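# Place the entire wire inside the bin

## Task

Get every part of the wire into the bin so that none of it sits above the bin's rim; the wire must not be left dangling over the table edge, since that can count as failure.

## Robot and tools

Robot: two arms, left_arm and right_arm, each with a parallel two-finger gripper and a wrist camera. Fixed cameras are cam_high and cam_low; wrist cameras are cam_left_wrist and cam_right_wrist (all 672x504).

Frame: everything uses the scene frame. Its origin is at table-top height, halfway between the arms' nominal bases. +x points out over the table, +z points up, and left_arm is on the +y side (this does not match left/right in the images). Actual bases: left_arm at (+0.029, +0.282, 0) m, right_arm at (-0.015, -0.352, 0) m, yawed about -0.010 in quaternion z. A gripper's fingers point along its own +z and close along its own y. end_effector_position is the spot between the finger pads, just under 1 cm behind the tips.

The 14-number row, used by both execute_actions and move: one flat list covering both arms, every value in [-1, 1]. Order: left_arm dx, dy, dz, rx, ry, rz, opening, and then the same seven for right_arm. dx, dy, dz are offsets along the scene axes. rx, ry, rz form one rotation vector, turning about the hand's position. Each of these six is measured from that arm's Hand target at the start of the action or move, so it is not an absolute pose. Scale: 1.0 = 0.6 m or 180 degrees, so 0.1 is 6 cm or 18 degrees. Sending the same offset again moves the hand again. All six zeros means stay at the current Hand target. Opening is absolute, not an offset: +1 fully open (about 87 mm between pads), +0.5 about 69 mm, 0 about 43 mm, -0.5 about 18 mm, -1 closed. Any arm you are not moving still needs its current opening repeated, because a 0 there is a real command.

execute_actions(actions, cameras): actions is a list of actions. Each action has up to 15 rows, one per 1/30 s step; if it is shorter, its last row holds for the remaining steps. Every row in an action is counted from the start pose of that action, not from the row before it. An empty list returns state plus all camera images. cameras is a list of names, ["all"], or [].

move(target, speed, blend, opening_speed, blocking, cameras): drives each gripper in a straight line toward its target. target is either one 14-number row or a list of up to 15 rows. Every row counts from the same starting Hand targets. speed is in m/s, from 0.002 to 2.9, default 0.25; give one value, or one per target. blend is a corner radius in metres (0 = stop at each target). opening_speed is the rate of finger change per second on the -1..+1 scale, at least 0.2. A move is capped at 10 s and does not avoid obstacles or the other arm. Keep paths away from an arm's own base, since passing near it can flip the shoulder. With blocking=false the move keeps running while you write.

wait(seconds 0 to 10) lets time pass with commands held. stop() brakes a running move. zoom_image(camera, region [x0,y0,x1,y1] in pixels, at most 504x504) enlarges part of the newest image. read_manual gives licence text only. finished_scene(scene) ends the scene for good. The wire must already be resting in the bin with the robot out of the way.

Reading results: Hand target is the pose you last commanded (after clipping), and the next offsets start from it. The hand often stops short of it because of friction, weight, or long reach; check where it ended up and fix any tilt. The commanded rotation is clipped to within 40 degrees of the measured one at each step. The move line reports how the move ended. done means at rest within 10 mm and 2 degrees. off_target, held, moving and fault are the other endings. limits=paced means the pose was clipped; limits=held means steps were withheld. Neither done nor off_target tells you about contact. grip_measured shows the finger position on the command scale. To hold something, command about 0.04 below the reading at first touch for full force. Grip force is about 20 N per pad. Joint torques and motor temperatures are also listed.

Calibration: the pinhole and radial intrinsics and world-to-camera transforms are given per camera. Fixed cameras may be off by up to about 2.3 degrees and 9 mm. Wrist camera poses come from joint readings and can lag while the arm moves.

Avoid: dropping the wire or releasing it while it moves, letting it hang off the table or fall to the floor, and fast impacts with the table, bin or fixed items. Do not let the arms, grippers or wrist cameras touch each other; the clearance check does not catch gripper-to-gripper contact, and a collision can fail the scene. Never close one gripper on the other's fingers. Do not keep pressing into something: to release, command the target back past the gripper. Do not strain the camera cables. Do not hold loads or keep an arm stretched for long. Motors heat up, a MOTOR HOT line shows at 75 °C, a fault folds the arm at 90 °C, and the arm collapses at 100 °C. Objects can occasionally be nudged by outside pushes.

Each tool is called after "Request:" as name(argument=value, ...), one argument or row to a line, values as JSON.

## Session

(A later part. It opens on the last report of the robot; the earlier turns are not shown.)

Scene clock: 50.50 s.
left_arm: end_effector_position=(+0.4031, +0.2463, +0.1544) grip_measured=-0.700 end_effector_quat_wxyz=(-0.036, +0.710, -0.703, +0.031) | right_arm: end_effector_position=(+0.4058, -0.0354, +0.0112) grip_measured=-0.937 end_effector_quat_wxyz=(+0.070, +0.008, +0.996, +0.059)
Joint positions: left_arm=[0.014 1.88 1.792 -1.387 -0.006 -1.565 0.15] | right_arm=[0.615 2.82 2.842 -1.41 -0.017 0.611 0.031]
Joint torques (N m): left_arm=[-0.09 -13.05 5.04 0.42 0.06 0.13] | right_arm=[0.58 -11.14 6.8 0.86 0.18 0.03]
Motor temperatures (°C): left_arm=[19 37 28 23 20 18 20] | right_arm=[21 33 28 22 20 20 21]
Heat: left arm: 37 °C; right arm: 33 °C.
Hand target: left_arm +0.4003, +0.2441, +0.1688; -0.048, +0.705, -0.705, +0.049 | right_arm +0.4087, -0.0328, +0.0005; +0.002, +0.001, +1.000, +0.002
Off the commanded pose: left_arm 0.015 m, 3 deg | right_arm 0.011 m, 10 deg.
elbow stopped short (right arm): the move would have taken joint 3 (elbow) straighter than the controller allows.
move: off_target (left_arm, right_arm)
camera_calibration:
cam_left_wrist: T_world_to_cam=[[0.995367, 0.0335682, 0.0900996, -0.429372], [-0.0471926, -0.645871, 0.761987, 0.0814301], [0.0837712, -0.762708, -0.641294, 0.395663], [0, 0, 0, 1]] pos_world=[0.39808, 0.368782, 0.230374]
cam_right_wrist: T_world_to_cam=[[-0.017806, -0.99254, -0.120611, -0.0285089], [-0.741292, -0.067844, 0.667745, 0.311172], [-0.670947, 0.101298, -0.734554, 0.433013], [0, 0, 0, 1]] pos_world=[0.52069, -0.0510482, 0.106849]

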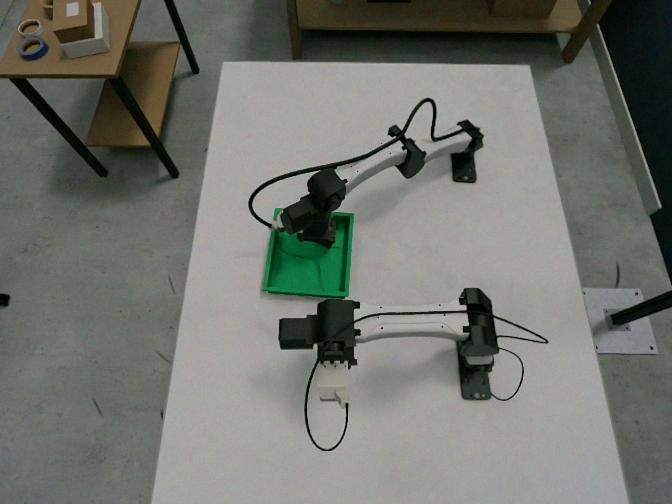

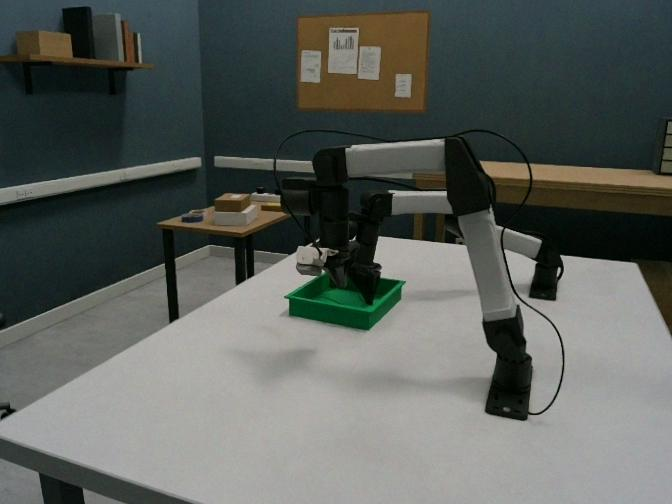

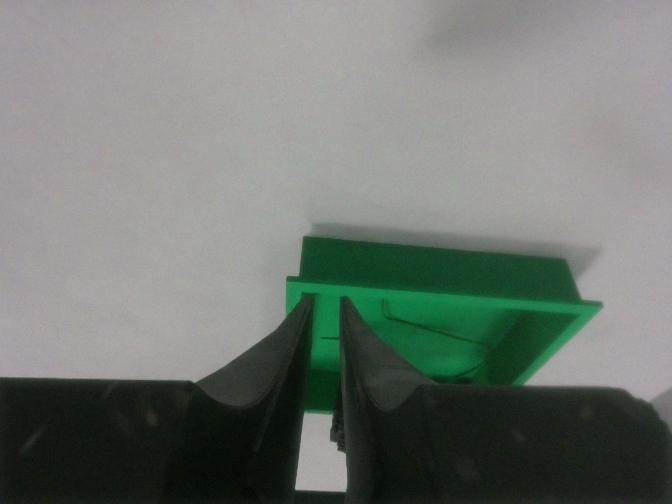

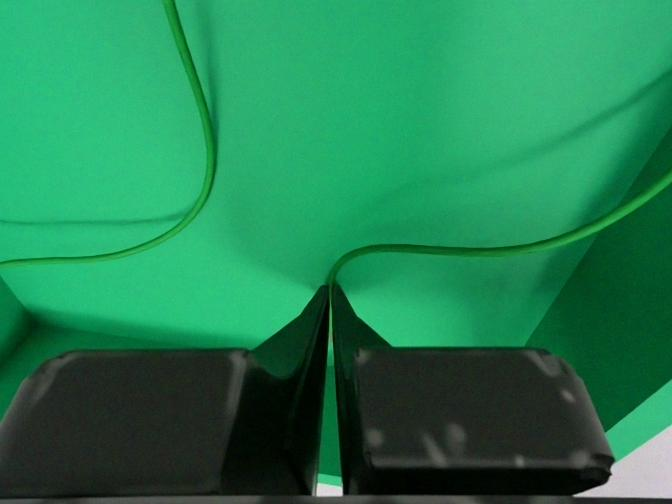

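Request:
move(
  target=[0,0,0,0,0,0,-0.7,0,0,0.005,0,0,0,-0.6],
  opening_speed=0.3,
  speed=0.05,
  cameras=["cam_high","cam_low","cam_right_wrist"],
)

Request:
zoom_image(
  camera="cam_high",
  region=[240, 170, 370, 320],
)

Scene clock: 52.80 s.
left_arm: end_effector_position=(+0.4032, +0.2462, +0.1545) grip_measured=-0.700 end_effector_quat_wxyz=(-0.036, +0.709, -0.703, +0.031) | right_arm: end_effector_position=(+0.4063, -0.0345, +0.0112) grip_measured=-0.600 end_effector_quat_wxyz=(+0.072, +0.008, +0.996, +0.060)
Joint positions: left_arm=[0.014 1.88 1.792 -1.387 -0.006 -1.565 0.15] | right_arm=[0.615 2.82 2.842 -1.407 -0.017 0.613 0.2]
Joint torques (N m): left_arm=[-0.08 -13.03 5.01 0.42 0.06 0.15] | right_arm=[0.44 -11.62 6.74 0.8 0.2 0.02]
Heat: left arm: 39 °C; right arm: 34 °C.
Hand target: left_arm +0.4003, +0.2441, +0.1688; -0.048, +0.705, -0.705, +0.049 | right_arm +0.4086, -0.0328, +0.0035; +0.002, +0.001, +1.000, +0.002
Off the commanded pose: left_arm 0.015 m, 3 deg | right_arm 0.008 m, 10 deg.
elbow stopped short (right arm): the move would have taken joint 3 (elbow) straighter than the controller allows.
move: off_target (left_arm, right_arm)
camera_calibration:
cam_right_wrist: T_world_to_cam=[[-0.0178782, -0.992278, -0.122736, -0.0276012], [-0.743109, -0.0689411, 0.66561, 0.31227], [-0.668932, 0.103106, -0.736138, 0.432519], [0, 0, 0, 1]] pos_world=[0.520883, -0.0504551, 0.107156]
Images, in order (width x height): cam_high 672x504, cam_low 672x504, cam_right_wrist 672x504.

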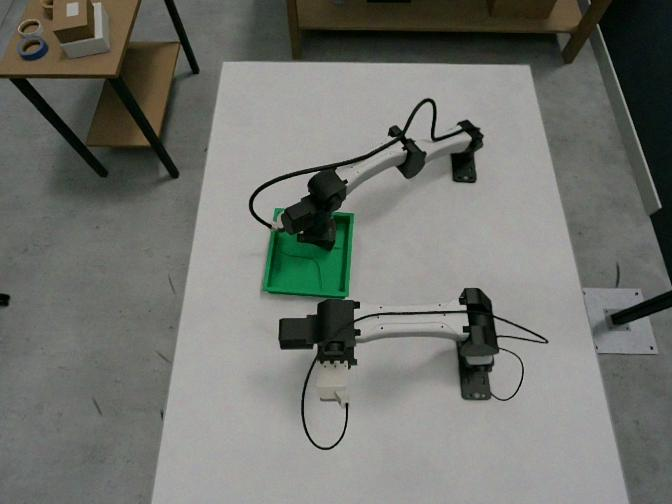

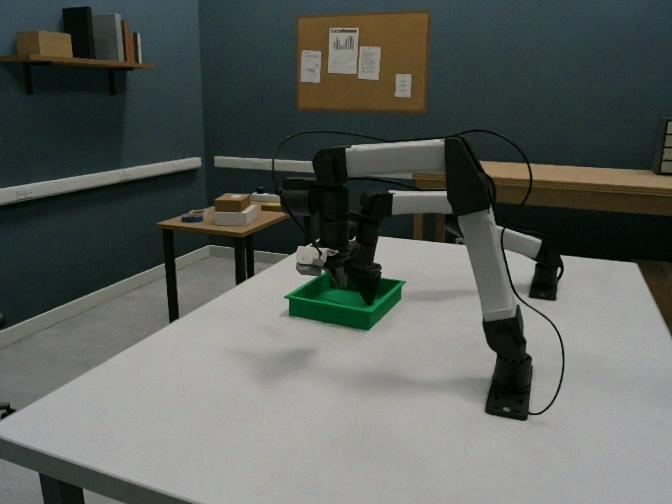

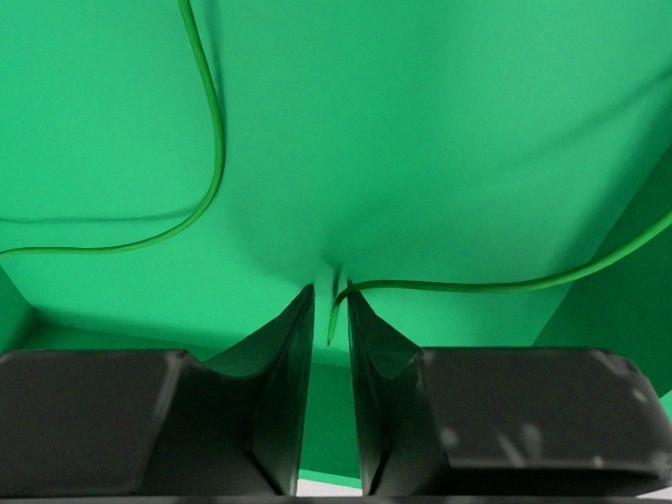

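Scaled by 3.360 from the camera's 672x504 image, which has a finer 960x720 frame.

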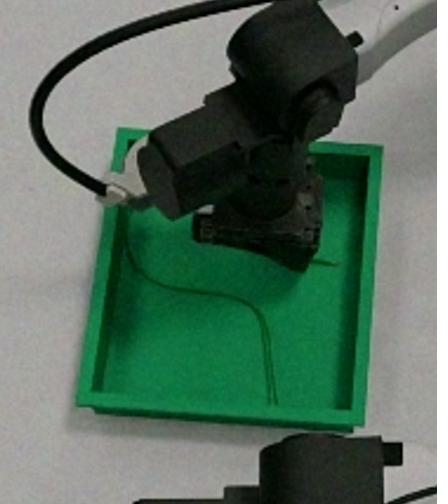

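Request:
move(
  target=[
    [0,0,0,0,0,0,-0.7,0,0,0.06,0,0,0,-0.6],
    [0,0,0,0,0,0,-0.7,0,0,0.3,0,0,0,-0.6],
    [0,0,0,0,0,0,-0.7,-0.25,-0.25,0.3,0,0,0,-0.6],
  ],
  speed=[0.06,0.2,0.25],
  blend=0.02,
  cameras=["cam_high","cam_low","cam_right_wrist"],
)

Request:
zoom_image(
  camera="cam_high",
  region=[240, 170, 370, 320],
)

Request:
zoom_image(
  camera="cam_low",
  region=[260, 240, 430, 350],
)

Scene clock: 58.33 s.
left_arm: end_effector_position=(+0.4032, +0.2462, +0.1545) grip_measured=-0.700 end_effector_quat_wxyz=(-0.036, +0.709, -0.703, +0.031) | right_arm: end_effector_position=(+0.2623, -0.1775, +0.1790) grip_measured=-0.600 end_effector_quat_wxyz=(+0.008, +0.004, +1.000, +0.012)
Joint positions: left_arm=[0.014 1.88 1.792 -1.387 -0.006 -1.565 0.15] | right_arm=[0.514 1.936 1.972 -1.582 -0.014 0.501 0.2]
Joint torques (N m): left_arm=[-0.12 -13.05 5 0.41 0.05 0.16] | right_arm=[-0.03 -10.41 3.38 0.49 0.17 -0.14]
Heat: left arm: 41 °C; right arm: 37 °C.
Hand target: left_arm +0.4003, +0.2441, +0.1688; -0.048, +0.705, -0.705, +0.049 | right_arm +0.2586, -0.1827, +0.1835; +0.002, +0.001, +1.000, +0.002
Off the commanded pose: left_arm 0.015 m, 3 deg | right_arm 0.008 m, 1 deg.
elbow stopped short (right arm): the move would have taken joint 3 (elbow) straighter than the controller allows.
joint sent to its limit (right arm) — joint 4 (wrist pitch), lower limit. The joint targets still meet the commanded pose.
move: off_target (left_arm)
camera_calibration:
cam_right_wrist: T_world_to_cam=[[-0.0188766, -0.999489, -0.0258119, -0.169936], [-0.651341, -0.00729343, 0.75875, 0.0539924], [-0.758551, 0.0311349, -0.65087, 0.469916], [0, 0, 0, 1]] pos_world=[0.388415, -0.184086, 0.260501]
Images, in order (width x height): cam_high 672x504, cam_low 672x504, cam_right_wrist 672x504.

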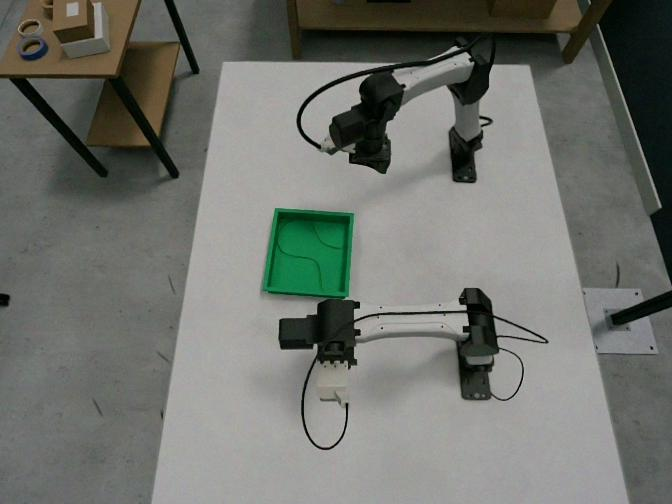

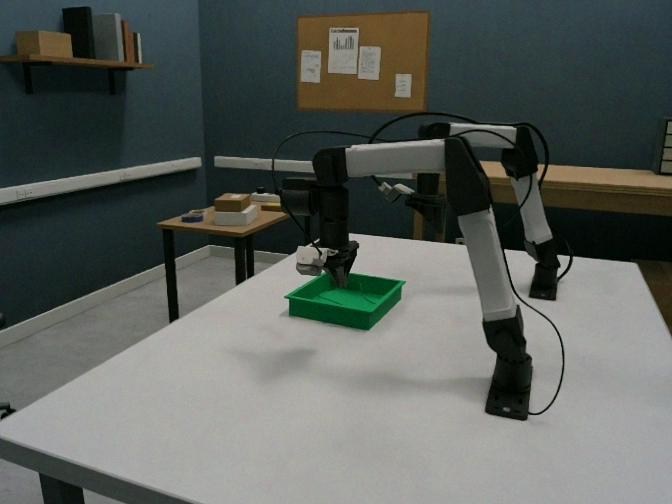

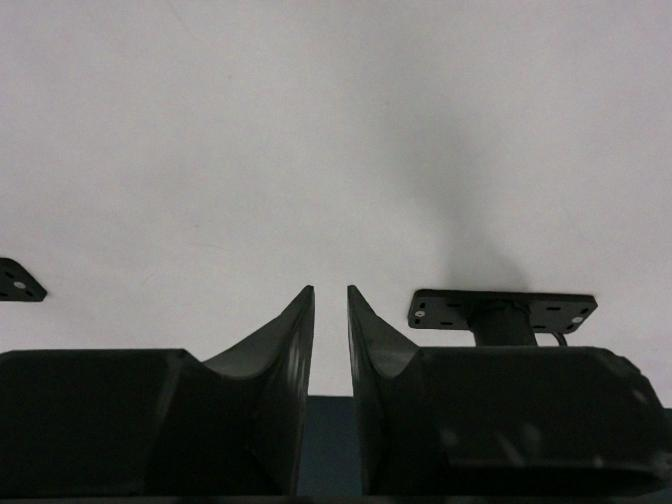

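Scaled by 3.360 from the camera's 672x504 image, which has a finer 960x720 frame.

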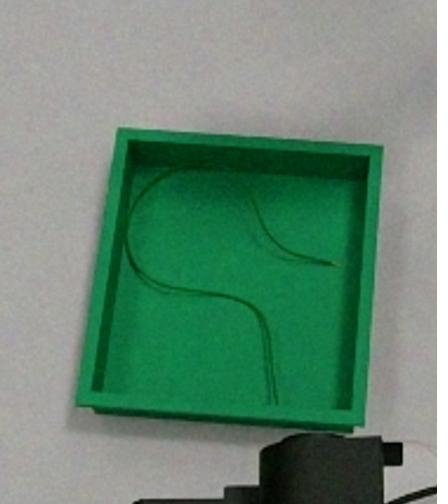

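Scaled by 2.965 from the camera's 672x504 image, which has a finer 960x720 frame.

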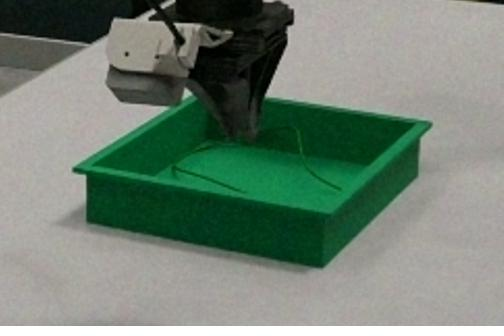

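Request:
finished_scene(
  scene=2,
)

The scene is finished: the task was done.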